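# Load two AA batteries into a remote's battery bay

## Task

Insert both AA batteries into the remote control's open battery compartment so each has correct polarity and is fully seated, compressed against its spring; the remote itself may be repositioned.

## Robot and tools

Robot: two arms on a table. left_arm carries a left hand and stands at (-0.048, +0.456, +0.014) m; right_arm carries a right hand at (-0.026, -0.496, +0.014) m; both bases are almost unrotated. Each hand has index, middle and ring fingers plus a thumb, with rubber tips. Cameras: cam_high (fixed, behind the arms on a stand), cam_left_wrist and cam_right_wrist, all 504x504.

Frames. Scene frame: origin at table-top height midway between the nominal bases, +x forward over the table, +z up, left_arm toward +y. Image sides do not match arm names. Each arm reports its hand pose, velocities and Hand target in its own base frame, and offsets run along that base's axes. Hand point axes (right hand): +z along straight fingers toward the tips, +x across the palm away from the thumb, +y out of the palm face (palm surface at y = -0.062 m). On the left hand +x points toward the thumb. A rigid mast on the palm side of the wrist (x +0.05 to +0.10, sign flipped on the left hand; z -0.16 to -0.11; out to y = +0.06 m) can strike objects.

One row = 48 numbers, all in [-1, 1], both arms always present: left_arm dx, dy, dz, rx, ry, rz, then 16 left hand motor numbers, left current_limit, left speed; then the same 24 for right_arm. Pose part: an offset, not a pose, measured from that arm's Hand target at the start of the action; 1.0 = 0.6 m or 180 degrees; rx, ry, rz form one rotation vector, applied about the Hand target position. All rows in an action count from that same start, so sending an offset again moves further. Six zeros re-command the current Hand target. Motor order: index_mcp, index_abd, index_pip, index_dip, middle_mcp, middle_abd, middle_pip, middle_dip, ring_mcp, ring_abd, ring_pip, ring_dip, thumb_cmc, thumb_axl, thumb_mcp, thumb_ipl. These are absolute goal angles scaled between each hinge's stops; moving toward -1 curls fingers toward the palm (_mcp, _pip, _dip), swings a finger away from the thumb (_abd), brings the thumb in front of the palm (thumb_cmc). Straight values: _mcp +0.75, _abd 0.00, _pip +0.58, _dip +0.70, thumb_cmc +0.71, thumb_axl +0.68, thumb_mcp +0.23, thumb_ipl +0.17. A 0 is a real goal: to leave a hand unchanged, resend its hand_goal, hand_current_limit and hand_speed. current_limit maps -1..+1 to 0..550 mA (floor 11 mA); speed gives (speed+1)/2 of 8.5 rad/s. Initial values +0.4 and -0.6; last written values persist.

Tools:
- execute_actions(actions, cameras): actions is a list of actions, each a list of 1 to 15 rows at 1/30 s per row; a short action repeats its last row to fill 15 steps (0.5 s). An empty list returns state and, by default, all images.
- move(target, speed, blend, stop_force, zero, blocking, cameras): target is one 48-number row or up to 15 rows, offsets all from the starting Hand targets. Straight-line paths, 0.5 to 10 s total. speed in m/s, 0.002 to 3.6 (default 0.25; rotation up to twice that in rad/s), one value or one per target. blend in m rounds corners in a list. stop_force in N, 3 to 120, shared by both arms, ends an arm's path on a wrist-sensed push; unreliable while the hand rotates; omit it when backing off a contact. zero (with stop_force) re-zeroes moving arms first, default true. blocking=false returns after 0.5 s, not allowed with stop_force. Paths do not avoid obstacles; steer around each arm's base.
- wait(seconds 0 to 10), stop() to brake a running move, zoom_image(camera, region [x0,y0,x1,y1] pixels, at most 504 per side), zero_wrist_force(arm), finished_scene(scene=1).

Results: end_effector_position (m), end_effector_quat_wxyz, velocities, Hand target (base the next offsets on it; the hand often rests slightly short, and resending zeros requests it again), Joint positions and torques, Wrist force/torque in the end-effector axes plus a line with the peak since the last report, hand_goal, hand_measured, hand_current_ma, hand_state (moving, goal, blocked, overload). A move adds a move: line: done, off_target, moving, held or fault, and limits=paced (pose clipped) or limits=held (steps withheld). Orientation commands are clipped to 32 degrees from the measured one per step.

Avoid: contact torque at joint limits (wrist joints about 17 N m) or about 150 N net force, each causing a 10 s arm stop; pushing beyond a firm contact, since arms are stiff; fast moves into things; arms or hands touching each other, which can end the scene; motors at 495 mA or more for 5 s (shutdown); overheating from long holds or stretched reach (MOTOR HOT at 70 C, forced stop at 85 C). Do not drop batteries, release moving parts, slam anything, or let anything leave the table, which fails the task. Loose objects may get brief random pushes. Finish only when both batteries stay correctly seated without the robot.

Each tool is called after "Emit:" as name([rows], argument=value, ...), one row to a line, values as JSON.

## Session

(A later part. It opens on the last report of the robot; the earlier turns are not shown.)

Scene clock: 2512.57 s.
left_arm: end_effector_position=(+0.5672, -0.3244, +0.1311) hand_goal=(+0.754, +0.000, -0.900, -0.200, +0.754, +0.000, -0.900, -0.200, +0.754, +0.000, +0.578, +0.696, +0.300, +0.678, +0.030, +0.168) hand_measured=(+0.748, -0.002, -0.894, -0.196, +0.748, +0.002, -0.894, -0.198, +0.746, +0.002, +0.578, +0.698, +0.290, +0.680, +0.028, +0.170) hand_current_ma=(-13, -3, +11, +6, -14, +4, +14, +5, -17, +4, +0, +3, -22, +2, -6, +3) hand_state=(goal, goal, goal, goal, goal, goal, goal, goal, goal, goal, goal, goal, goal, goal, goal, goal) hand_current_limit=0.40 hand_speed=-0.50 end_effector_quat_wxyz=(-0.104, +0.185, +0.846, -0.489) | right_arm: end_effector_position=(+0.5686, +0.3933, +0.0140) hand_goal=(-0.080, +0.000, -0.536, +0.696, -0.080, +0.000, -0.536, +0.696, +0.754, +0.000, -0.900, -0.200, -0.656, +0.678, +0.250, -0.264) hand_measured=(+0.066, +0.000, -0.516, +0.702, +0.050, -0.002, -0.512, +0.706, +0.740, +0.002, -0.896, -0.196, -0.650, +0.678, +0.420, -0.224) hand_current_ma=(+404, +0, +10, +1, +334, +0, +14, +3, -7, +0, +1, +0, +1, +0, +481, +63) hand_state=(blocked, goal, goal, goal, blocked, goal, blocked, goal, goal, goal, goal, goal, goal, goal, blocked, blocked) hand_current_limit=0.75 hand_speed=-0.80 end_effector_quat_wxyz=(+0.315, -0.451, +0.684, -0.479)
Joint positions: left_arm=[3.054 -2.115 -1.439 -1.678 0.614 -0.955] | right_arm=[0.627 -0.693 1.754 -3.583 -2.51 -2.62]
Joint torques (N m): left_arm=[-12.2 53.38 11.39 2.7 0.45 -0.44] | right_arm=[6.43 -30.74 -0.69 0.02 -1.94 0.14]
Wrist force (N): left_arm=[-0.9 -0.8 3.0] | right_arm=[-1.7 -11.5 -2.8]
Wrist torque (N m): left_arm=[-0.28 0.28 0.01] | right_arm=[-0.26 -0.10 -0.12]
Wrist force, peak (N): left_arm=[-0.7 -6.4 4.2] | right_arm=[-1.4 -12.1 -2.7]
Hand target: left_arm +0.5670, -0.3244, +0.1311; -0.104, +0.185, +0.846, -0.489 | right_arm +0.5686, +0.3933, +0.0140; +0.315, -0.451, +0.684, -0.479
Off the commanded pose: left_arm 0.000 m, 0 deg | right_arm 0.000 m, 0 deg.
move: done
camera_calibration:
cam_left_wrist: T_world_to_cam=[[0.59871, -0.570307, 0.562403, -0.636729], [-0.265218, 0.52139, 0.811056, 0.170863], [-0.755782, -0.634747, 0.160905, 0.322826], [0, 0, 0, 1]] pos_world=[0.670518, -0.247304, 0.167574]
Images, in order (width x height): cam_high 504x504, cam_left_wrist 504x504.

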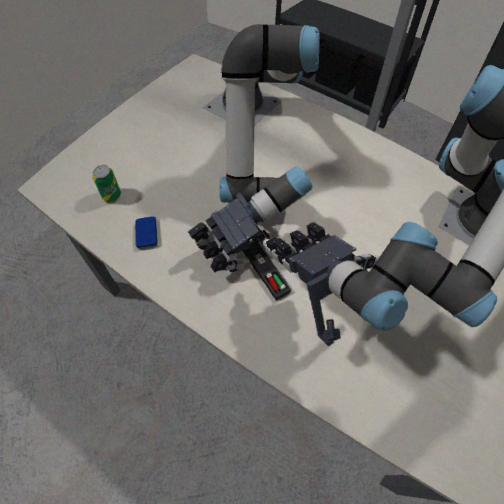

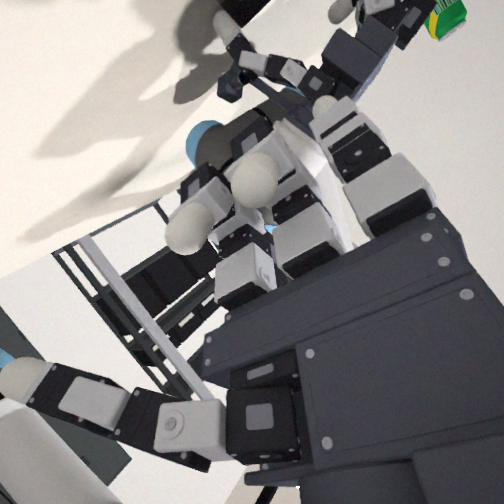

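Emit:
move(target=[0,0,-0.12,0,0,0,0.754,0,-0.9,-0.2,0.754,0,-0.9,-0.2,0.754,0,0.577,0.696,0.3,0.678,0.03,0.168,0.4,-0.5,0,0,0,0,0,0,-0.08,0,-0.536,0.696,-0.08,0,-0.536,0.696,0.754,0,-0.9,-0.2,-0.657,0.678,0.25,-0.265,0.75,-0.8], speed=0.08, stop_force=6, cameras=["cam_left_wrist","cam_high"])

Emit:
zoom_image(camera="cam_left_wrist", region=[150, 0, 400, 150])

Emit:
zoom_image(camera="cam_high", region=[210, 220, 310, 320])

Scene clock: 2521.90 s.
left_arm: end_effector_position=(+0.5670, -0.3244, +0.0591) hand_goal=(+0.754, +0.000, -0.900, -0.200, +0.754, +0.000, -0.900, -0.200, +0.754, +0.000, +0.578, +0.696, +0.300, +0.678, +0.030, +0.168) hand_measured=(+0.748, -0.002, -0.894, -0.196, +0.748, +0.002, -0.894, -0.198, +0.746, +0.002, +0.578, +0.698, +0.290, +0.680, +0.028, +0.170) hand_current_ma=(-13, -3, +10, +6, -14, +4, +14, +5, -19, +4, +0, +3, -22, +2, -6, +3) hand_state=(goal, goal, goal, goal, goal, goal, goal, goal, goal, goal, goal, goal, goal, goal, goal, goal) hand_current_limit=0.40 hand_speed=-0.50 end_effector_quat_wxyz=(-0.104, +0.185, +0.846, -0.489) | right_arm: end_effector_position=(+0.5686, +0.3933, +0.0140) hand_goal=(-0.080, +0.000, -0.536, +0.696, -0.080, +0.000, -0.536, +0.696, +0.754, +0.000, -0.900, -0.200, -0.656, +0.678, +0.250, -0.264) hand_measured=(+0.066, +0.000, -0.516, +0.702, +0.050, -0.002, -0.512, +0.706, +0.740, +0.002, -0.896, -0.196, -0.650, +0.678, +0.420, -0.224) hand_current_ma=(+404, +0, +10, +1, +334, +0, +14, +3, -7, +0, +1, +0, +1, +0, +481, +63) hand_state=(blocked, goal, goal, goal, blocked, goal, blocked, goal, goal, goal, goal, goal, goal, goal, blocked, blocked) hand_current_limit=0.75 hand_speed=-0.80 end_effector_quat_wxyz=(+0.315, -0.451, +0.684, -0.479)
Joint positions: left_arm=[3.054 -2.195 -1.513 -1.524 0.614 -0.955] | right_arm=[0.627 -0.693 1.754 -3.583 -2.51 -2.62]
Joint torques (N m): left_arm=[-3.93 55.04 35.12 1.94 -2.34 1.3] | right_arm=[7.04 -31.56 -1.47 0.18 -2.15 -0.07]
Wrist force (N): left_arm=[-0.8 -0.7 2.8] | right_arm=[-1.6 -11.6 -3.0]
Wrist torque (N m): left_arm=[-0.23 0.24 0.01] | right_arm=[-0.28 -0.11 -0.11]
Wrist force, peak (N): left_arm=[-0.9 0.4 3.4] | right_arm=[-1.8 -12.1 -3.0]
Hand target: left_arm +0.5670, -0.3244, +0.0591; -0.104, +0.185, +0.846, -0.489 | right_arm +0.5686, +0.3933, +0.0140; +0.315, -0.451, +0.684, -0.479
Off the commanded pose: left_arm 0.000 m, 0 deg | right_arm 0.000 m, 0 deg.
move: done
camera_calibration:
cam_left_wrist: T_world_to_cam=[[0.598697, -0.570407, 0.562315, -0.596184], [-0.265025, 0.521422, 0.811098, 0.229241], [-0.755859, -0.63463, 0.161002, 0.334359], [0, 0, 0, 1]] pos_world=[0.670417, -0.247404, 0.0954738]
Images, in order (width x height): cam_high 504x504, cam_left_wrist 504x504.

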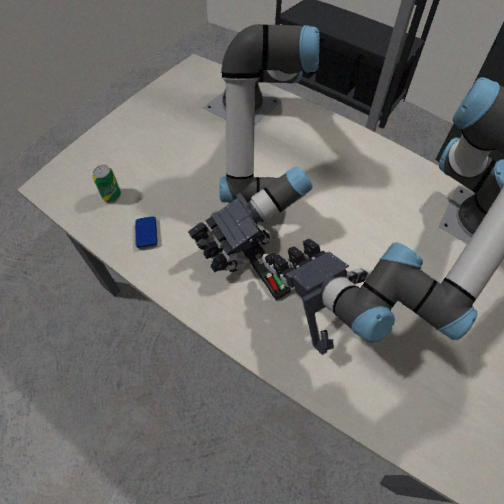

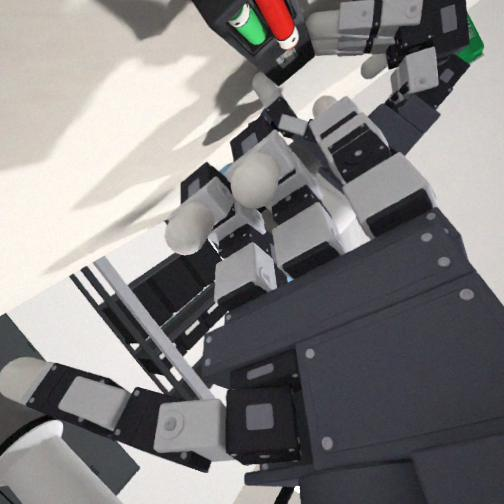

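Scaled by 2.016.

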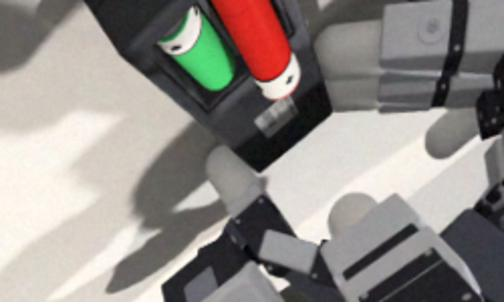

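Scaled by 5.040.

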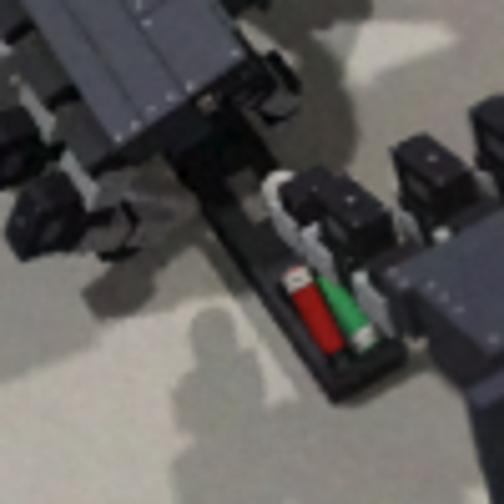

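Emit:
zoom_image(camera="cam_left_wrist", region=[200, 0, 350, 120])

Scaled by 3.360.

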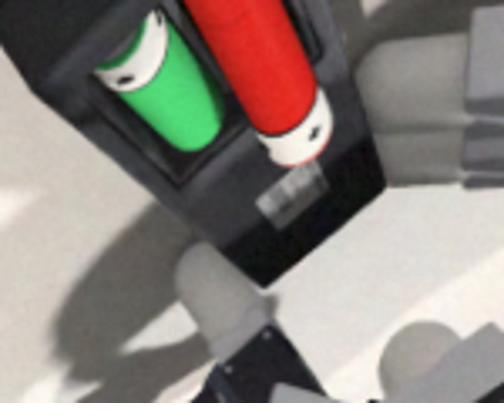

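Emit:
zoom_image(camera="cam_high", region=[255, 260, 300, 305])

Scaled by 11.200.

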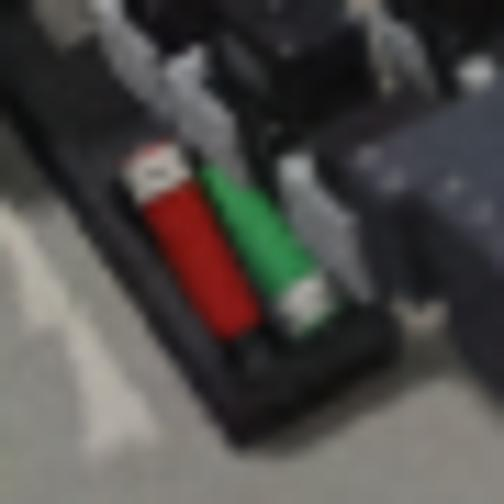

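Emit:
move(target=[0.0015,-0.0007,-0.078,0,0,0,0.754,0,-0.9,-0.2,0.754,0,-0.9,-0.2,0.754,0,0.577,0.696,0.3,0.678,0.03,0.168,0.4,-0.5,0,0,0,0,0,0,-0.08,0,-0.536,0.696,-0.08,0,-0.536,0.696,0.754,0,-0.9,-0.2,-0.657,0.678,0.25,-0.265,0.75,-0.8], speed=0.04, stop_force=5, cameras=["cam_left_wrist","cam_high"])

Emit:
zoom_image(camera="cam_left_wrist", region=[200, 0, 400, 150])

Emit:
zoom_image(camera="cam_high", region=[240, 240, 310, 310])

Scene clock: 2561.80 s.
left_arm: end_effector_position=(+0.5679, -0.3249, +0.0123) hand_goal=(+0.754, +0.000, -0.900, -0.200, +0.754, +0.000, -0.900, -0.200, +0.754, +0.000, +0.578, +0.696, +0.300, +0.678, +0.030, +0.168) hand_measured=(+0.748, -0.002, -0.894, -0.196, +0.748, +0.002, -0.894, -0.198, +0.746, +0.002, +0.578, +0.698, +0.290, +0.680, +0.028, +0.170) hand_current_ma=(-13, -3, +10, +6, -14, +4, +14, +5, -19, +4, +0, +3, -22, +2, -6, +3) hand_state=(goal, goal, goal, goal, goal, goal, goal, goal, goal, goal, goal, goal, goal, goal, goal, goal) hand_current_limit=0.40 hand_speed=-0.50 end_effector_quat_wxyz=(-0.104, +0.185, +0.846, -0.489) | right_arm: end_effector_position=(+0.5686, +0.3933, +0.0140) hand_goal=(-0.080, +0.000, -0.536, +0.696, -0.080, +0.000, -0.536, +0.696, +0.754, +0.000, -0.900, -0.200, -0.656, +0.678, +0.250, -0.264) hand_measured=(+0.066, +0.000, -0.516, +0.702, +0.050, -0.002, -0.512, +0.706, +0.740, +0.002, -0.896, -0.196, -0.650, +0.678, +0.420, -0.224) hand_current_ma=(+404, +0, +10, +1, +334, +0, +14, +3, -7, +0, +1, +0, +1, +0, +481, +63) hand_state=(blocked, goal, goal, goal, blocked, goal, blocked, goal, goal, goal, goal, goal, goal, goal, blocked, blocked) hand_current_limit=0.75 hand_speed=-0.80 end_effector_quat_wxyz=(+0.315, -0.451, +0.684, -0.479)
Joint positions: left_arm=[3.053 -2.26 -1.541 -1.43 0.613 -0.956] | right_arm=[0.627 -0.693 1.754 -3.583 -2.51 -2.62]
Joint torques (N m): left_arm=[-10.98 56.48 33.58 -0.11 -3.33 -0.05] | right_arm=[6.84 -32.09 -1.06 0.02 -2.13 -0.04]
Wrist force (N): left_arm=[-0.9 -0.7 2.8] | right_arm=[-1.7 -11.8 -2.8]
Wrist torque (N m): left_arm=[-0.26 0.27 -0.02] | right_arm=[-0.31 -0.10 -0.13]
Wrist force, peak (N): left_arm=[-1.1 -0.7 3.0] | right_arm=[-1.8 -12.1 -2.8]
Hand target: left_arm +0.5679, -0.3249, +0.0123; -0.104, +0.185, +0.846, -0.489 | right_arm +0.5686, +0.3933, +0.0140; +0.315, -0.451, +0.684, -0.479
Off the commanded pose: left_arm 0.000 m, 0 deg | right_arm 0.000 m, 0 deg.
move: done
camera_calibration:
cam_left_wrist: T_world_to_cam=[[0.598697, -0.570407, 0.562315, -0.570691], [-0.265025, 0.521422, 0.811098, 0.267566], [-0.755859, -0.63463, 0.161002, 0.342305], [0, 0, 0, 1]] pos_world=[0.671317, -0.247804, 0.0487738]
Images, in order (width x height): cam_high 504x504, cam_left_wrist 504x504.

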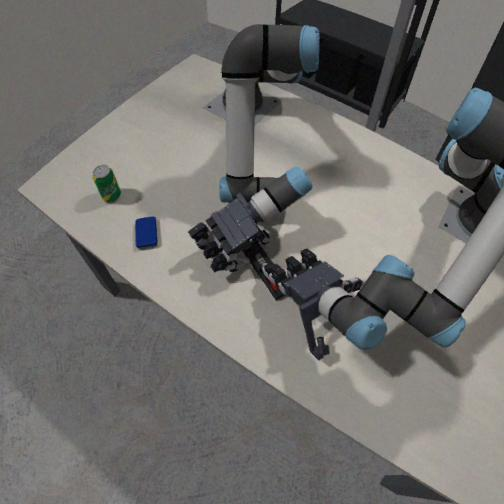

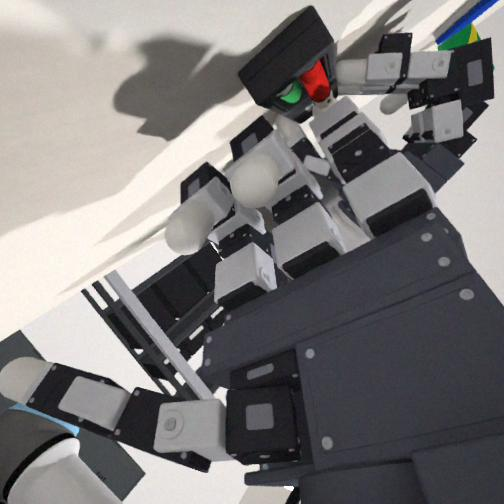

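Scaled by 2.520.

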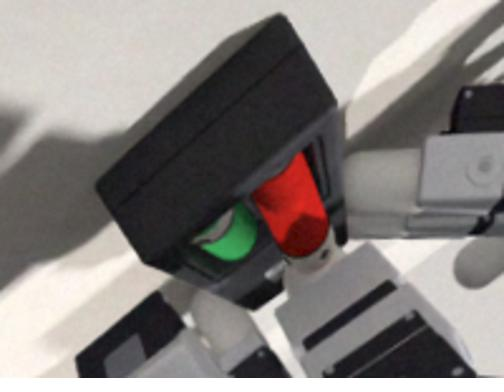

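Scaled by 7.200.

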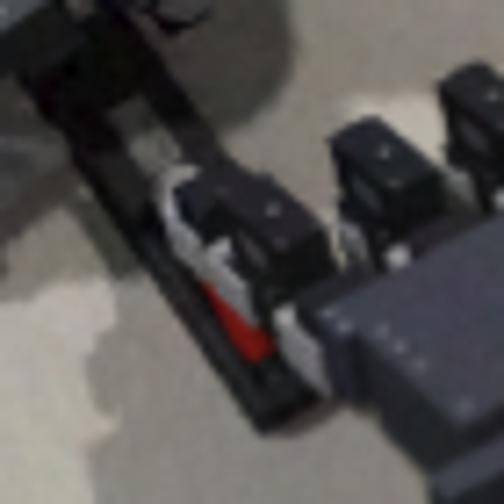

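Emit:
move(target=[0.0061,0.0137,0,0,0,0,0.754,0,-0.9,-0.2,0.754,0,-0.9,-0.2,0.754,0,0.577,0.696,0.3,0.678,0.03,0.168,0.5,-0.6,0,0,0,0,0,0,-0.08,0,-0.536,0.696,-0.08,0,-0.536,0.696,0.754,0,-0.9,-0.2,-0.657,0.678,0.25,-0.265,0.75,-0.8], speed=0.03, stop_force=8, cameras=["cam_left_wrist"])

Emit:
zoom_image(camera="cam_left_wrist", region=[200, 0, 400, 150])

Scene clock: 2568.83 s.
left_arm: end_effector_position=(+0.5716, -0.3166, +0.0122) hand_goal=(+0.754, +0.000, -0.900, -0.200, +0.754, +0.000, -0.900, -0.200, +0.754, +0.000, +0.578, +0.696, +0.300, +0.678, +0.030, +0.168) hand_measured=(+0.748, -0.002, -0.894, -0.196, +0.748, +0.002, -0.894, -0.198, +0.764, +0.002, +0.584, +0.698, +0.290, +0.680, +0.028, +0.170) hand_current_ma=(-13, -3, +10, +6, -14, +4, +14, +5, +22, +4, +14, +4, -22, +2, -6, +3) hand_state=(goal, goal, goal, goal, goal, goal, goal, goal, goal, goal, goal, goal, goal, goal, goal, goal) hand_current_limit=0.50 hand_speed=-0.60 end_effector_quat_wxyz=(-0.104, +0.185, +0.846, -0.489) | right_arm: end_effector_position=(+0.5686, +0.3933, +0.0140) hand_goal=(-0.080, +0.000, -0.536, +0.696, -0.080, +0.000, -0.536, +0.696, +0.754, +0.000, -0.900, -0.200, -0.656, +0.678, +0.250, -0.264) hand_measured=(+0.066, +0.000, -0.516, +0.702, +0.050, -0.002, -0.512, +0.706, +0.740, +0.002, -0.896, -0.196, -0.650, +0.678, +0.420, -0.224) hand_current_ma=(+404, +0, +10, +1, +334, +0, +14, +3, -7, +0, +1, +0, +1, +0, +481, +63) hand_state=(blocked, goal, goal, goal, blocked, goal, blocked, goal, goal, goal, goal, goal, goal, goal, blocked, blocked) hand_current_limit=0.75 hand_speed=-0.80 end_effector_quat_wxyz=(+0.315, -0.451, +0.684, -0.479)
Joint positions: left_arm=[3.066 -2.262 -1.533 -1.452 0.62 -0.937] | right_arm=[0.627 -0.693 1.754 -3.583 -2.51 -2.62]
Joint torques (N m): left_arm=[-9.93 43.63 3.53 3.37 -2.34 -1.09] | right_arm=[6.76 -32.06 -0.79 0.07 -1.92 -0.12]
Wrist force (N): left_arm=[-0.8 -1.7 3.1] | right_arm=[-1.7 -11.5 -2.8]
Wrist torque (N m): left_arm=[-0.18 0.29 0.07] | right_arm=[-0.26 -0.10 -0.14]
Wrist force, peak (N): left_arm=[-0.9 -2.0 3.3] | right_arm=[-1.6 -12.1 -2.8]
Hand target: left_arm +0.5716, -0.3166, +0.0123; -0.104, +0.185, +0.846, -0.489 | right_arm +0.5686, +0.3933, +0.0140; +0.315, -0.451, +0.684, -0.479
Off the commanded pose: left_arm 0.000 m, 0 deg | right_arm 0.000 m, 0 deg.
move: done
camera_calibration:
cam_left_wrist: T_world_to_cam=[[0.598697, -0.570407, 0.562315, -0.568173], [-0.265025, 0.521422, 0.811098, 0.264352], [-0.755859, -0.63463, 0.161002, 0.350321], [0, 0, 0, 1]] pos_world=[0.675017, -0.239604, 0.0486738]
Images, in order (width x height): cam_left_wrist 504x504.

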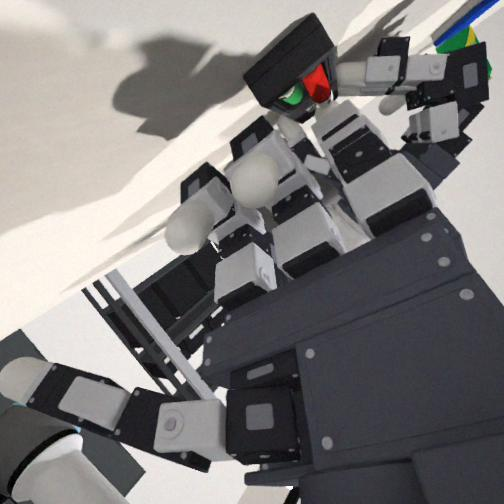

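Scaled by 2.520.

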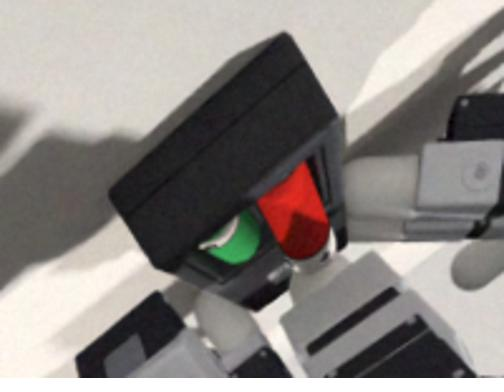

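Emit:
move([
  [0,0,0.0005,0,0,0,0.754,0,-0.9,-0.2,0.754,0,-0.9,-0.2,0.66,0,0.54,0.66,0.3,0.678,0.03,0.168,0.7,-0.7,0,0,0,0,0,0,-0.08,0,-0.536,0.696,-0.08,0,-0.536,0.696,0.754,0,-0.9,-0.2,-0.657,0.678,0.25,-0.265,0.75,-0.8],
], speed=0.03, cameras=[])

Emit:
move(target=[0.0041,0.0091,0,0,0,0,0.754,0,-0.9,-0.2,0.754,0,-0.9,-0.2,0.66,0,0.54,0.66,0.3,0.678,0.03,0.168,0.7,-0.7,0,0,0,0,0,0,-0.08,0,-0.536,0.696,-0.08,0,-0.536,0.696,0.754,0,-0.9,-0.2,-0.657,0.678,0.25,-0.265,0.75,-0.8], speed=0.02, stop_force=14, cameras=["cam_left_wrist"])

Emit:
zoom_image(camera="cam_left_wrist", region=[200, 0, 400, 150])

Scene clock: 2575.43 s.
left_arm: end_effector_position=(+0.5715, -0.3166, +0.0125) hand_goal=(+0.754, +0.000, -0.900, -0.200, +0.754, +0.000, -0.900, -0.200, +0.660, +0.000, +0.540, +0.660, +0.300, +0.678, +0.030, +0.168) hand_measured=(+0.748, -0.002, -0.894, -0.196, +0.748, +0.002, -0.894, -0.198, +0.758, +0.002, +0.578, +0.682, +0.290, +0.680, +0.028, +0.170) hand_current_ma=(-13, -3, +10, +6, -14, +4, +14, +5, +407, +4, +117, +58, -22, +2, -6, +3) hand_state=(goal, goal, goal, goal, goal, goal, goal, goal, blocked, goal, blocked, blocked, goal, goal, goal, goal) hand_current_limit=0.70 hand_speed=-0.70 end_effector_quat_wxyz=(-0.104, +0.185, +0.846, -0.489) | right_arm: end_effector_position=(+0.5686, +0.3933, +0.0140) hand_goal=(-0.080, +0.000, -0.536, +0.696, -0.080, +0.000, -0.536, +0.696, +0.754, +0.000, -0.900, -0.200, -0.656, +0.678, +0.250, -0.264) hand_measured=(+0.066, +0.000, -0.516, +0.702, +0.050, -0.002, -0.512, +0.706, +0.740, +0.002, -0.896, -0.196, -0.650, +0.678, +0.420, -0.224) hand_current_ma=(+404, +0, +10, +1, +334, +0, +14, +3, -7, +0, +1, +0, +1, +0, +481, +63) hand_state=(blocked, goal, goal, goal, blocked, goal, blocked, goal, goal, goal, goal, goal, goal, goal, blocked, blocked) hand_current_limit=0.75 hand_speed=-0.80 end_effector_quat_wxyz=(+0.315, -0.451, +0.684, -0.479)
Joint positions: left_arm=[3.066 -2.262 -1.533 -1.453 0.62 -0.937] | right_arm=[0.627 -0.693 1.754 -3.583 -2.51 -2.62]
Joint torques (N m): left_arm=[-12.08 54.43 28.81 -0.29 -2.64 -1.07] | right_arm=[7.33 -31.07 -1.94 0.29 -2.03 -0.08]
Wrist force (N): left_arm=[-0.8 -4.0 3.2] | right_arm=[-1.8 -11.5 -2.8]
Wrist torque (N m): left_arm=[-0.11 0.31 0.19] | right_arm=[-0.26 -0.09 -0.14]
Wrist force, peak (N): left_arm=[-0.8 -4.5 2.9] | right_arm=[-1.6 -12.0 -3.0]
Hand target: left_arm +0.5716, -0.3166, +0.0126; -0.104, +0.185, +0.846, -0.489 | right_arm +0.5686, +0.3933, +0.0140; +0.315, -0.451, +0.684, -0.479
Off the commanded pose: left_arm 0.000 m, 0 deg | right_arm 0.000 m, 0 deg.
move: done
No camera images: "cameras" was empty.

Scene clock: 2577.07 s.
left_arm: end_effector_position=(+0.5741, -0.3112, +0.0126) hand_goal=(+0.754, +0.000, -0.900, -0.200, +0.754, +0.000, -0.900, -0.200, +0.660, +0.000, +0.540, +0.660, +0.300, +0.678, +0.030, +0.168) hand_measured=(+0.748, -0.002, -0.894, -0.196, +0.748, +0.002, -0.894, -0.198, +0.756, +0.004, +0.582, +0.682, +0.290, +0.680, +0.028, +0.170) hand_current_ma=(-13, -3, +10, +6, -14, +4, +14, +5, +389, +6, +131, +58, -22, +2, -6, +3) hand_state=(goal, goal, goal, goal, goal, goal, goal, goal, blocked, goal, blocked, blocked, goal, goal, goal, goal) hand_current_limit=0.70 hand_speed=-0.70 end_effector_quat_wxyz=(-0.104, +0.185, +0.846, -0.489) | right_arm: end_effector_position=(+0.5686, +0.3933, +0.0140) hand_goal=(-0.080, +0.000, -0.536, +0.696, -0.080, +0.000, -0.536, +0.696, +0.754, +0.000, -0.900, -0.200, -0.656, +0.678, +0.250, -0.264) hand_measured=(+0.066, +0.000, -0.516, +0.702, +0.050, -0.002, -0.512, +0.706, +0.740, +0.002, -0.896, -0.196, -0.650, +0.678, +0.420, -0.224) hand_current_ma=(+404, +0, +10, +1, +334, +0, +14, +3, -7, +0, +1, +0, +1, +0, +481, +63) hand_state=(blocked, goal, goal, goal, blocked, goal, blocked, goal, goal, goal, goal, goal, goal, goal, blocked, blocked) hand_current_limit=0.75 hand_speed=-0.80 end_effector_quat_wxyz=(+0.315, -0.451, +0.684, -0.479)
Joint positions: left_arm=[3.074 -2.263 -1.527 -1.467 0.624 -0.924] | right_arm=[0.627 -0.693 1.754 -3.583 -2.51 -2.62]
Joint torques (N m): left_arm=[-11.5 37.75 6.1 3.28 -1.5 -1.19] | right_arm=[6.59 -31.95 -1.72 0.18 -2.05 -0.24]
Wrist force (N): left_arm=[-0.4 -5.6 4.0] | right_arm=[-1.5 -11.6 -3.0]
Wrist torque (N m): left_arm=[-0.10 0.37 0.31] | right_arm=[-0.26 -0.13 -0.11]
Wrist force, peak (N): left_arm=[-0.5 -5.6 4.1] | right_arm=[-2.0 -11.8 -2.8]
Hand target: left_arm +0.5741, -0.3112, +0.0126; -0.104, +0.185, +0.846, -0.489 | right_arm +0.5686, +0.3933, +0.0140; +0.315, -0.451, +0.684, -0.479
Off the commanded pose: left_arm 0.000 m, 0 deg | right_arm 0.000 m, 0 deg.
move: done
camera_calibration:
cam_left_wrist: T_world_to_cam=[[0.598638, -0.570412, 0.562371, -0.566721], [-0.265121, 0.521404, 0.811078, 0.261885], [-0.755872, -0.634639, 0.160904, 0.355648], [0, 0, 0, 1]] pos_world=[0.677517, -0.234104, 0.0490738]
Images, in order (width x height): cam_left_wrist 504x504.

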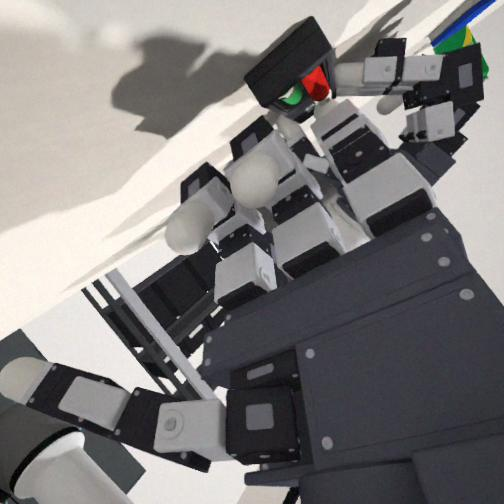

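Scaled by 2.520.

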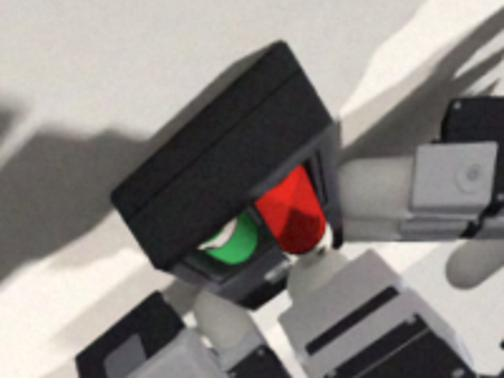

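Emit:
move(target=[0.0041,0.0091,0,0,0,0,0.754,0,-0.9,-0.2,0.754,0,-0.9,-0.2,0.64,0,0.5,0.62,0.3,0.678,0.03,0.168,0.75,-0.7,0,0,0,0,0,0,-0.08,0,-0.536,0.696,-0.08,0,-0.536,0.696,0.754,0,-0.9,-0.2,-0.657,0.678,0.25,-0.265,0.75,-0.8], speed=0.02, stop_force=14, cameras=["cam_left_wrist","cam_high"])

Emit:
zoom_image(camera="cam_left_wrist", region=[200, 0, 400, 150])

Emit:
zoom_image(camera="cam_high", region=[240, 240, 310, 310])

Scene clock: 2585.33 s.
left_arm: end_effector_position=(+0.5766, -0.3057, +0.0126) hand_goal=(+0.754, +0.000, -0.900, -0.200, +0.754, +0.000, -0.900, -0.200, +0.640, +0.000, +0.500, +0.620, +0.300, +0.678, +0.030, +0.168) hand_measured=(+0.748, -0.002, -0.894, -0.196, +0.748, +0.002, -0.894, -0.198, +0.756, +0.006, +0.582, +0.668, +0.290, +0.680, +0.028, +0.170) hand_current_ma=(-13, -3, +10, +6, -14, +4, +14, +5, +481, +12, +295, +155, -22, +2, -6, +3) hand_state=(goal, goal, goal, goal, goal, goal, goal, goal, blocked, goal, blocked, blocked, goal, goal, goal, goal) hand_current_limit=0.75 hand_speed=-0.70 end_effector_quat_wxyz=(-0.104, +0.185, +0.846, -0.489) | right_arm: end_effector_position=(+0.5686, +0.3933, +0.0140) hand_goal=(-0.080, +0.000, -0.536, +0.696, -0.080, +0.000, -0.536, +0.696, +0.754, +0.000, -0.900, -0.200, -0.656, +0.678, +0.250, -0.264) hand_measured=(+0.066, +0.000, -0.516, +0.702, +0.050, -0.002, -0.512, +0.706, +0.740, +0.002, -0.896, -0.196, -0.650, +0.678, +0.420, -0.222) hand_current_ma=(+403, +0, +10, +1, +332, +0, +14, +3, -7, +0, +1, +0, +1, +0, +481, +64) hand_state=(blocked, goal, goal, goal, blocked, goal, blocked, goal, goal, goal, goal, goal, goal, goal, blocked, blocked) hand_current_limit=0.75 hand_speed=-0.80 end_effector_quat_wxyz=(+0.315, -0.451, +0.684, -0.479)
Joint positions: left_arm=[3.083 -2.265 -1.521 -1.481 0.628 -0.912] | right_arm=[0.627 -0.693 1.754 -3.583 -2.51 -2.62]
Joint torques (N m): left_arm=[-10.51 44.39 5.57 3.73 -1.35 -1.06] | right_arm=[6.33 -32.01 -1.7 0.12 -1.91 -0.29]
Wrist force (N): left_arm=[-0.5 -5.4 4.4] | right_arm=[-1.4 -11.8 -3.0]
Wrist torque (N m): left_arm=[-0.06 0.42 0.31] | right_arm=[-0.30 -0.12 -0.13]
Wrist force, peak (N): left_arm=[-0.2 -6.9 4.6] | right_arm=[-1.6 -12.0 -2.6]
Hand target: left_arm +0.5765, -0.3057, +0.0126; -0.104, +0.185, +0.846, -0.489 | right_arm +0.5686, +0.3933, +0.0140; +0.315, -0.451, +0.684, -0.479
Off the commanded pose: left_arm 0.000 m, 0 deg | right_arm 0.000 m, 0 deg.
move: done
camera_calibration:
cam_left_wrist: T_world_to_cam=[[0.598638, -0.570412, 0.562371, -0.565078], [-0.265121, 0.521404, 0.811078, 0.259705], [-0.755872, -0.634639, 0.160904, 0.360889], [0, 0, 0, 1]] pos_world=[0.679917, -0.228704, 0.0490738]
Images, in order (width x height): cam_high 504x504, cam_left_wrist 504x504.

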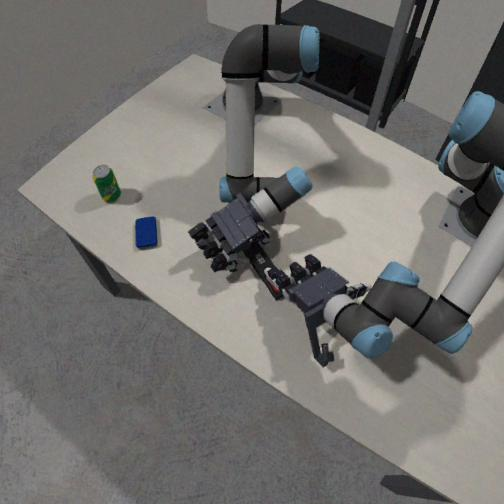

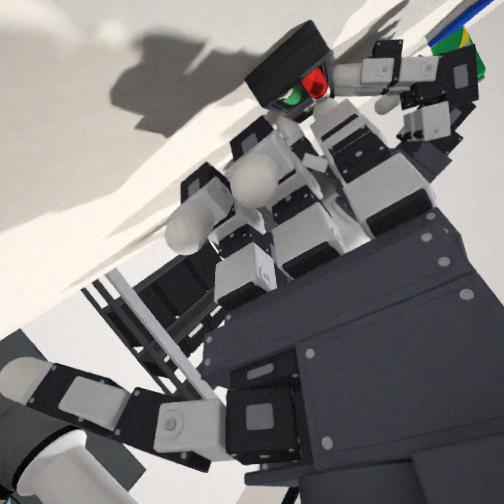

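Scaled by 2.520.

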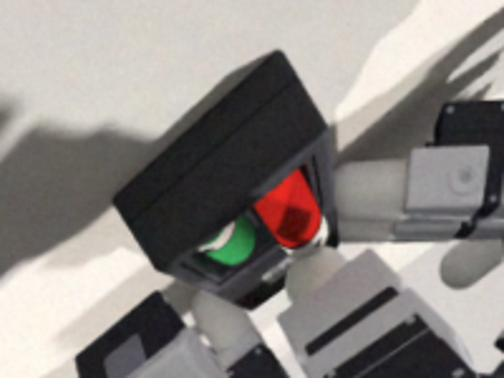

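Scaled by 7.200.

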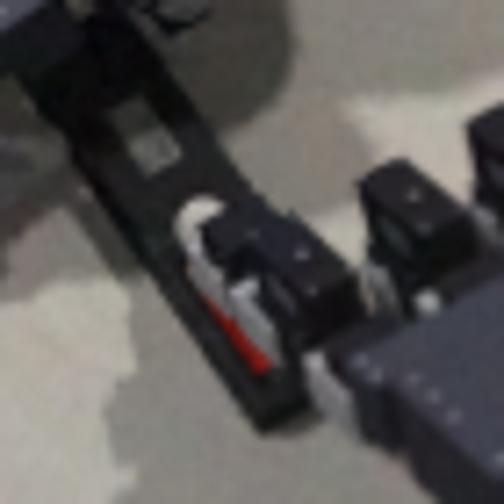

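Emit:
move(target=[0.0041,0.0091,0,0,0,0,0.754,0,-0.9,-0.2,0.754,0,-0.9,-0.2,0.64,0,0.5,0.62,0.3,0.678,0.03,0.168,0.75,-0.7,0,0,0,0,0,0,-0.08,0,-0.536,0.696,-0.08,0,-0.536,0.696,0.754,0,-0.9,-0.2,-0.657,0.678,0.25,-0.265,0.75,-0.8], speed=0.02, stop_force=14, cameras=["cam_left_wrist","cam_high"])

Emit:
zoom_image(camera="cam_left_wrist", region=[200, 0, 400, 150])

Emit:
zoom_image(camera="cam_high", region=[240, 240, 310, 310])

Scene clock: 2592.03 s.
left_arm: end_effector_position=(+0.5790, -0.3003, +0.0125) hand_goal=(+0.754, +0.000, -0.900, -0.200, +0.754, +0.000, -0.900, -0.200, +0.640, +0.000, +0.500, +0.620, +0.300, +0.678, +0.030, +0.168) hand_measured=(+0.748, -0.002, -0.894, -0.196, +0.748, +0.002, -0.894, -0.198, +0.756, +0.014, +0.582, +0.668, +0.290, +0.680, +0.028, +0.170) hand_current_ma=(-13, -3, +10, +6, -14, +4, +14, +5, +481, +30, +295, +155, -22, +2, -6, +3) hand_state=(goal, goal, goal, goal, goal, goal, goal, goal, blocked, goal, blocked, blocked, goal, goal, goal, goal) hand_current_limit=0.75 hand_speed=-0.70 end_effector_quat_wxyz=(-0.104, +0.185, +0.846, -0.489) | right_arm: end_effector_position=(+0.5686, +0.3933, +0.0140) hand_goal=(-0.080, +0.000, -0.536, +0.696, -0.080, +0.000, -0.536, +0.696, +0.754, +0.000, -0.900, -0.200, -0.656, +0.678, +0.250, -0.264) hand_measured=(+0.066, +0.000, -0.516, +0.702, +0.050, -0.002, -0.512, +0.706, +0.740, +0.002, -0.896, -0.196, -0.650, +0.678, +0.420, -0.222) hand_current_ma=(+403, +0, +10, +1, +332, +0, +14, +3, -7, +0, +1, +0, +1, +0, +481, +64) hand_state=(blocked, goal, goal, goal, blocked, goal, blocked, goal, goal, goal, goal, goal, goal, goal, blocked, blocked) hand_current_limit=0.75 hand_speed=-0.80 end_effector_quat_wxyz=(+0.315, -0.451, +0.684, -0.479)
Joint positions: left_arm=[3.091 -2.267 -1.515 -1.494 0.633 -0.9] | right_arm=[0.627 -0.693 1.754 -3.583 -2.51 -2.62]
Joint torques (N m): left_arm=[-10.44 40.59 4.07 3.76 -1.37 -1.13] | right_arm=[6.77 -31.48 -1.51 0.18 -1.82 -0.39]
Wrist force (N): left_arm=[-0.1 -7.3 3.5] | right_arm=[-1.5 -11.7 -2.9]
Wrist torque (N m): left_arm=[0.09 0.38 0.44] | right_arm=[-0.29 -0.12 -0.14]
Wrist force, peak (N): left_arm=[0.0 -7.4 3.6] | right_arm=[-1.5 -11.9 -3.0]
Hand target: left_arm +0.5790, -0.3003, +0.0126; -0.104, +0.185, +0.846, -0.489 | right_arm +0.5686, +0.3933, +0.0140; +0.315, -0.451, +0.684, -0.479
Off the commanded pose: left_arm 0.000 m, 0 deg | right_arm 0.000 m, 0 deg.
move: done
camera_calibration:
cam_left_wrist: T_world_to_cam=[[0.598697, -0.570407, 0.562315, -0.563357], [-0.265025, 0.521422, 0.811098, 0.257492], [-0.755859, -0.63463, 0.161002, 0.366199], [0, 0, 0, 1]] pos_world=[0.682317, -0.223204, 0.0489738]
Images, in order (width x height): cam_high 504x504, cam_left_wrist 504x504.

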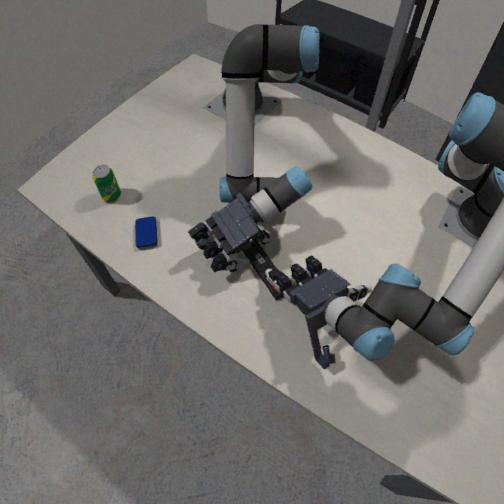

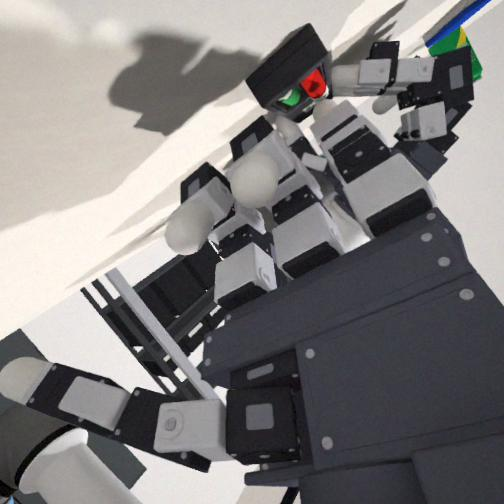

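Scaled by 2.520.

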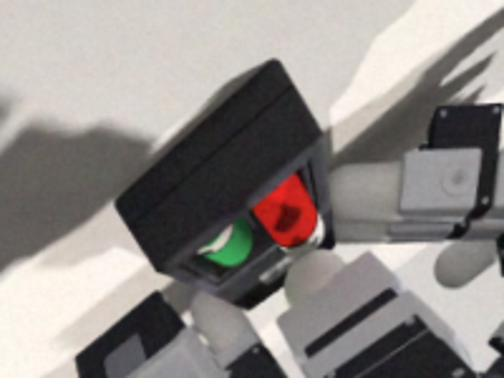

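Scaled by 7.200.

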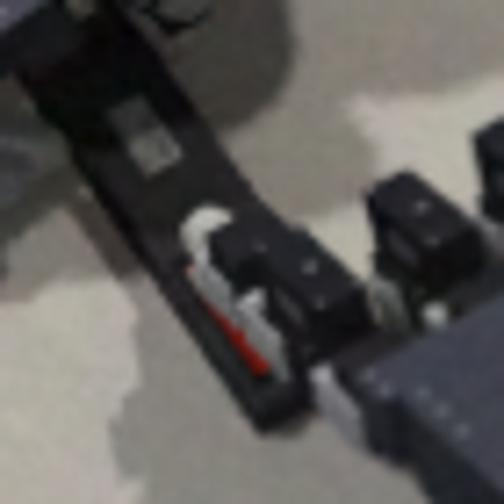

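Emit:
wait(seconds=0.1, cameras=["cam_high","cam_left_wrist"])

Emit:
zoom_image(camera="cam_high", region=[240, 240, 310, 310])

Emit:
zoom_image(camera="cam_left_wrist", region=[200, 0, 400, 150])

Scene clock: 2609.93 s.
left_arm: end_effector_position=(+0.5790, -0.3003, +0.0126) hand_goal=(+0.754, +0.000, -0.900, -0.200, +0.754, +0.000, -0.900, -0.200, +0.640, +0.000, +0.500, +0.620, +0.300, +0.678, +0.030, +0.168) hand_measured=(+0.748, -0.002, -0.894, -0.196, +0.748, +0.002, -0.894, -0.198, +0.756, +0.014, +0.582, +0.668, +0.290, +0.680, +0.028, +0.170) hand_current_ma=(-13, -3, +10, +6, -14, +4, +14, +5, +481, +30, +295, +155, -22, +2, -6, +3) hand_state=(goal, goal, goal, goal, goal, goal, goal, goal, blocked, goal, blocked, blocked, goal, goal, goal, goal) hand_current_limit=0.75 hand_speed=-0.70 end_effector_quat_wxyz=(-0.104, +0.185, +0.846, -0.489) | right_arm: end_effector_position=(+0.5686, +0.3933, +0.0140) hand_goal=(-0.080, +0.000, -0.536, +0.696, -0.080, +0.000, -0.536, +0.696, +0.754, +0.000, -0.900, -0.200, -0.656, +0.678, +0.250, -0.264) hand_measured=(+0.066, +0.000, -0.516, +0.702, +0.050, -0.002, -0.512, +0.706, +0.740, +0.002, -0.896, -0.196, -0.650, +0.678, +0.420, -0.222) hand_current_ma=(+403, +0, +10, +1, +332, +0, +14, +3, -7, +0, +1, +0, +1, +0, +481, +64) hand_state=(blocked, goal, goal, goal, blocked, goal, blocked, goal, goal, goal, goal, goal, goal, goal, blocked, blocked) hand_current_limit=0.75 hand_speed=-0.80 end_effector_quat_wxyz=(+0.315, -0.451, +0.684, -0.479)
Joint positions: left_arm=[3.091 -2.267 -1.515 -1.494 0.633 -0.9] | right_arm=[0.627 -0.693 1.754 -3.583 -2.51 -2.62]
Joint torques (N m): left_arm=[-10.69 51.35 3.44 3.64 -1.58 -1.11] | right_arm=[6.65 -31.85 -0.94 0.01 -1.8 -0.16]
Wrist force (N): left_arm=[0.1 -7.2 3.4] | right_arm=[-1.2 -11.5 -2.7]
Wrist torque (N m): left_arm=[0.10 0.35 0.45] | right_arm=[-0.29 -0.16 -0.10]
Wrist force, peak (N): left_arm=[0.1 -7.4 3.6] | right_arm=[-1.5 -11.8 -3.1]
Hand target: left_arm +0.5790, -0.3003, +0.0126; -0.104, +0.185, +0.846, -0.489 | right_arm +0.5686, +0.3933, +0.0140; +0.315, -0.451, +0.684, -0.479
Off the commanded pose: left_arm 0.000 m, 0 deg | right_arm 0.000 m, 0 deg.
wait: 0.10 s; at rest from the start
camera_calibration:
cam_left_wrist: T_world_to_cam=[[0.598681, -0.570376, 0.562363, -0.563398], [-0.26506, 0.521456, 0.811065, 0.257444], [-0.75586, -0.634629, 0.161002, 0.366183], [0, 0, 0, 1]] pos_world=[0.682317, -0.223204, 0.049074]
Images, in order (width x height): cam_high 504x504, cam_left_wrist 504x504.

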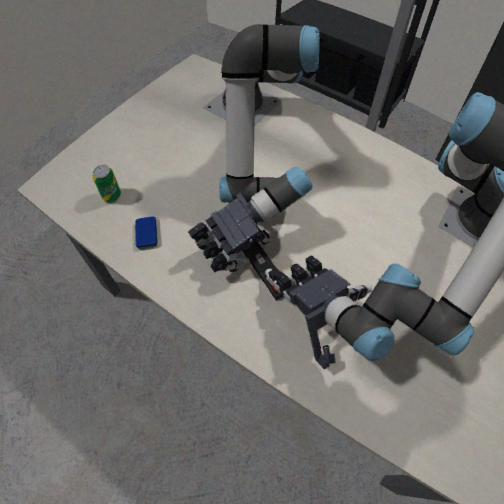

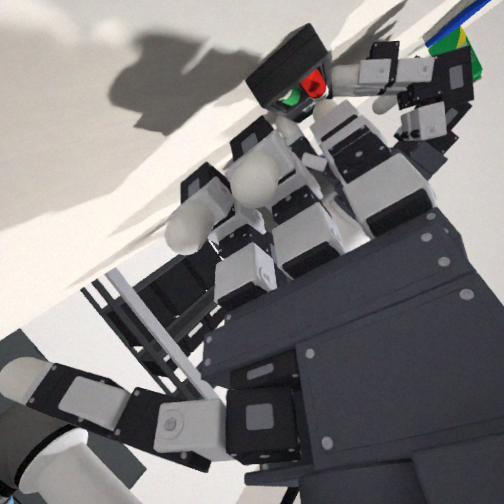

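Scaled by 7.200.

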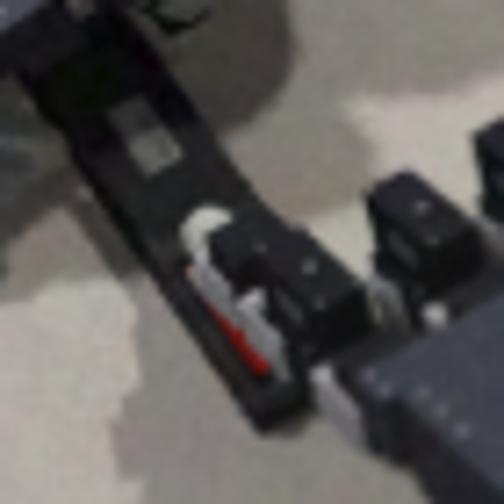

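Scaled by 2.520.

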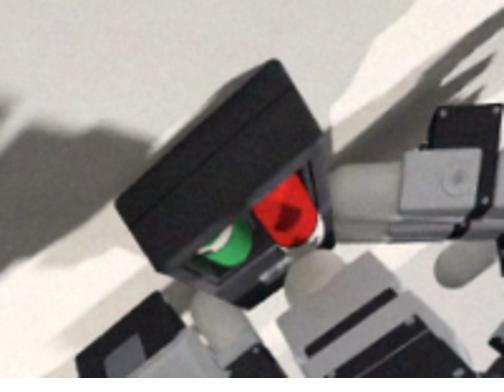

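Emit:
move(target=[0.0041,0.0091,0,0,0,0, 0.754,0,-0.9,-0.2,0.754,0,-0.9,-0.2,0.64,0,0.5,0.62,0.3,0.678,0.03,0.168,0.75,-0.7, 0,0,0,0,0,0,-0.08,0,-0.536,0.696,-0.08,0,-0.536,0.696,0.754,0,-0.9,-0.2,-0.657,0.678,0.25,-0.265,0.75,-0.8], speed=0.02, stop_force=14, cameras=["cam_high","cam_left_wrist"])

Emit:
zoom_image(camera="cam_left_wrist", region=[240, 10, 360, 120])

Scene clock: 2617.57 s.
left_arm: end_effector_position=(+0.5814, -0.2948, +0.0125) hand_goal=(+0.754, +0.000, -0.900, -0.200, +0.754, +0.000, -0.900, -0.200, +0.640, +0.000, +0.500, +0.620, +0.300, +0.678, +0.030, +0.168) hand_measured=(+0.748, -0.002, -0.894, -0.196, +0.748, +0.002, -0.894, -0.198, +0.756, +0.018, +0.582, +0.668, +0.290, +0.680, +0.028, +0.170) hand_current_ma=(-13, -3, +10, +6, -14, +4, +14, +5, +481, +43, +295, +155, -22, +2, -6, +3) hand_state=(goal, goal, goal, goal, goal, goal, goal, goal, blocked, goal, blocked, blocked, goal, goal, goal, goal) hand_current_limit=0.75 hand_speed=-0.70 end_effector_quat_wxyz=(-0.104, +0.185, +0.846, -0.489) | right_arm: end_effector_position=(+0.5686, +0.3933, +0.0140) hand_goal=(-0.080, +0.000, -0.536, +0.696, -0.080, +0.000, -0.536, +0.696, +0.754, +0.000, -0.900, -0.200, -0.656, +0.678, +0.250, -0.264) hand_measured=(+0.066, +0.000, -0.516, +0.702, +0.050, -0.002, -0.512, +0.706, +0.740, +0.002, -0.896, -0.196, -0.650, +0.678, +0.420, -0.222) hand_current_ma=(+403, +0, +10, +1, +332, +0, +14, +3, -7, +0, +1, +0, +1, +0, +481, +64) hand_state=(blocked, goal, goal, goal, blocked, goal, blocked, goal, goal, goal, goal, goal, goal, goal, blocked, blocked) hand_current_limit=0.75 hand_speed=-0.80 end_effector_quat_wxyz=(+0.315, -0.451, +0.684, -0.479)
Joint positions: left_arm=[3.099 -2.269 -1.509 -1.508 0.637 -0.888] | right_arm=[0.627 -0.693 1.754 -3.583 -2.51 -2.62]
Joint torques (N m): left_arm=[-11.39 45.31 4.58 3.4 -1.6 -1.22] | right_arm=[5.82 -31.96 -1.52 0.19 -1.56 -0.45]
Wrist force (N): left_arm=[0.1 -5.6 2.3] | right_arm=[-1.4 -11.7 -2.9]
Wrist torque (N m): left_arm=[0.12 0.28 0.35] | right_arm=[-0.30 -0.12 -0.13]
Wrist force, peak (N): left_arm=[0.0 -7.6 3.6] | right_arm=[-1.2 -11.9 -2.9]
Hand target: left_arm +0.5814, -0.2948, +0.0126; -0.104, +0.185, +0.846, -0.489 | right_arm +0.5686, +0.3933, +0.0140; +0.315, -0.451, +0.684, -0.479
Off the commanded pose: left_arm 0.000 m, 0 deg | right_arm 0.000 m, 0 deg.
move: done
camera_calibration:
cam_left_wrist: T_world_to_cam=[[0.598697, -0.570407, 0.562315, -0.561774], [-0.265025, 0.521422, 0.811098, 0.255339], [-0.755859, -0.63463, 0.161002, 0.371515], [0, 0, 0, 1]] pos_world=[0.684817, -0.217804, 0.0489738]
Images, in order (width x height): cam_high 504x504, cam_left_wrist 504x504.

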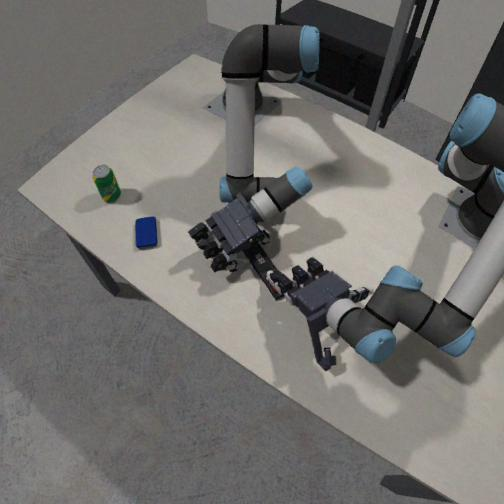

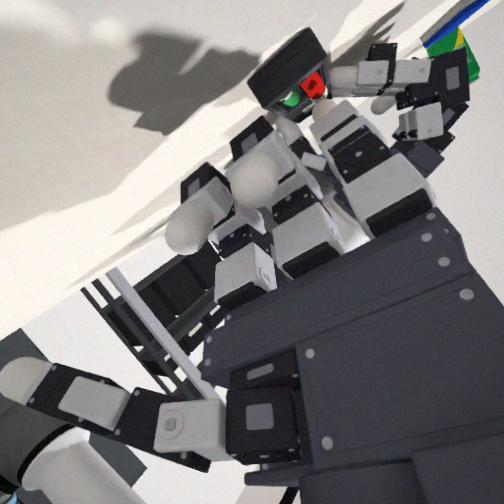

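Scaled by 4.200.

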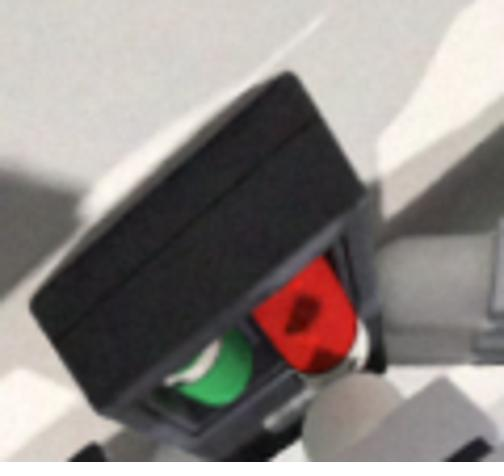

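Emit:
move(target=[0.0027,0.0061,0,0,0,0, 0.754,0,-0.9,-0.2,0.754,0,-0.9,-0.2,0.64,0,0.5,0.62,0.3,0.678,0.03,0.168,0.75,-0.7, 0,0,0,0,0,0,-0.08,0,-0.536,0.696,-0.08,0,-0.536,0.696,0.754,0,-0.9,-0.2,-0.657,0.678,0.25,-0.265,0.75,-0.8], speed=0.02, stop_force=14, cameras=["cam_high","cam_left_wrist"])

Emit:
zoom_image(camera="cam_left_wrist", region=[240, 10, 360, 120])

Emit:
zoom_image(camera="cam_high", region=[240, 240, 310, 310])

Scene clock: 2624.47 s.
left_arm: end_effector_position=(+0.5831, -0.2911, +0.0126) hand_goal=(+0.754, +0.000, -0.900, -0.200, +0.754, +0.000, -0.900, -0.200, +0.640, +0.000, +0.500, +0.620, +0.300, +0.678, +0.030, +0.168) hand_measured=(+0.748, -0.002, -0.894, -0.196, +0.748, +0.002, -0.894, -0.198, +0.756, +0.018, +0.578, +0.662, +0.290, +0.680, +0.028, +0.170) hand_current_ma=(-13, -3, +10, +6, -14, +4, +14, +5, +481, +43, +281, +134, -22, +2, -6, +3) hand_state=(goal, goal, goal, goal, goal, goal, goal, goal, blocked, goal, blocked, blocked, goal, goal, goal, goal) hand_current_limit=0.75 hand_speed=-0.70 end_effector_quat_wxyz=(-0.104, +0.185, +0.846, -0.489) | right_arm: end_effector_position=(+0.5686, +0.3933, +0.0140) hand_goal=(-0.080, +0.000, -0.536, +0.696, -0.080, +0.000, -0.536, +0.696, +0.754, +0.000, -0.900, -0.200, -0.656, +0.678, +0.250, -0.264) hand_measured=(+0.066, +0.000, -0.516, +0.702, +0.050, -0.002, -0.512, +0.706, +0.740, +0.002, -0.896, -0.196, -0.650, +0.678, +0.420, -0.222) hand_current_ma=(+403, +0, +10, +1, +332, +0, +14, +3, -7, +0, +1, +0, +1, +0, +481, +64) hand_state=(blocked, goal, goal, goal, blocked, goal, blocked, goal, goal, goal, goal, goal, goal, goal, blocked, blocked) hand_current_limit=0.75 hand_speed=-0.80 end_effector_quat_wxyz=(+0.315, -0.451, +0.684, -0.479)
Joint positions: left_arm=[3.105 -2.27 -1.505 -1.517 0.64 -0.881] | right_arm=[0.627 -0.693 1.754 -3.583 -2.51 -2.62]
Joint torques (N m): left_arm=[-6.44 36.95 24.9 2.97 -1.34 -1.22] | right_arm=[6.04 -31.34 -0.68 0.12 -1.68 -0.51]
Wrist force (N): left_arm=[-0.1 -4.3 2.6] | right_arm=[-1.5 -11.7 -2.9]
Wrist torque (N m): left_arm=[-0.02 0.26 0.25] | right_arm=[-0.29 -0.12 -0.13]
Wrist force, peak (N): left_arm=[0.1 -6.1 2.2] | right_arm=[-1.7 -11.8 -3.0]
Hand target: left_arm +0.5831, -0.2911, +0.0126; -0.104, +0.185, +0.846, -0.489 | right_arm +0.5686, +0.3933, +0.0140; +0.315, -0.451, +0.684, -0.479
Off the commanded pose: left_arm 0.000 m, 0 deg | right_arm 0.000 m, 0 deg.
move: done
camera_calibration:
cam_left_wrist: T_world_to_cam=[[0.598638, -0.570412, 0.562371, -0.560644], [-0.265121, 0.521404, 0.811078, 0.25379], [-0.755872, -0.634639, 0.160904, 0.375207], [0, 0, 0, 1]] pos_world=[0.686517, -0.214004, 0.0490738]
Images, in order (width x height): cam_high 504x504, cam_left_wrist 504x504.

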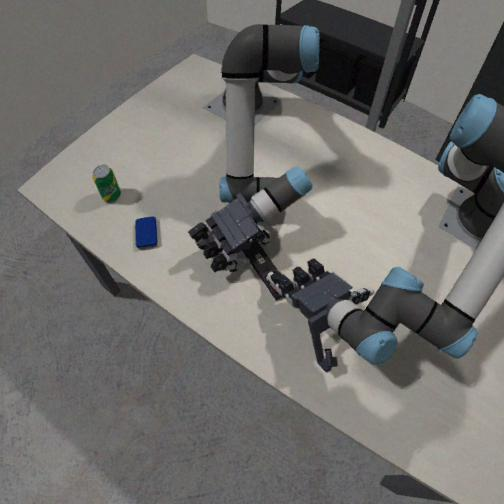

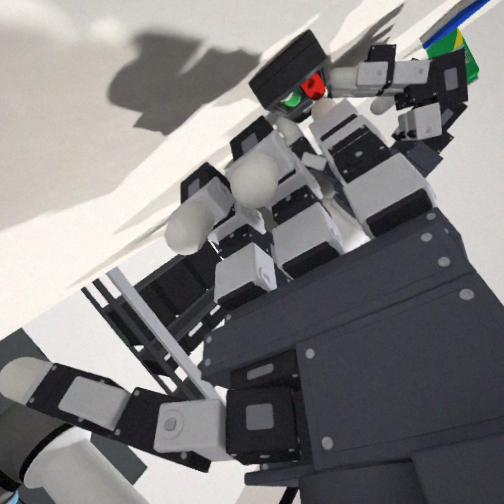

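Scaled by 4.200.

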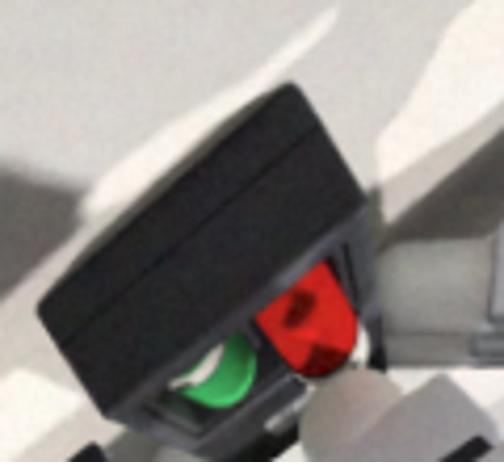

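Scaled by 7.200.

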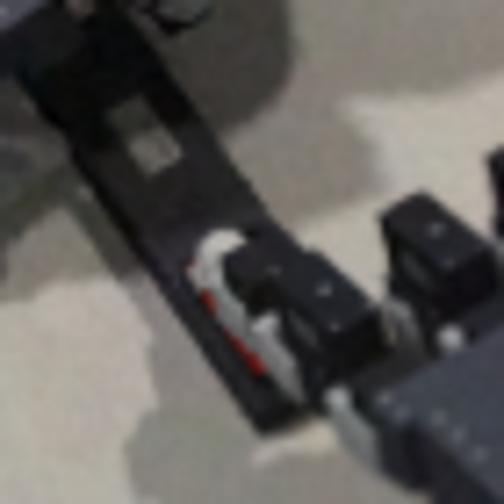

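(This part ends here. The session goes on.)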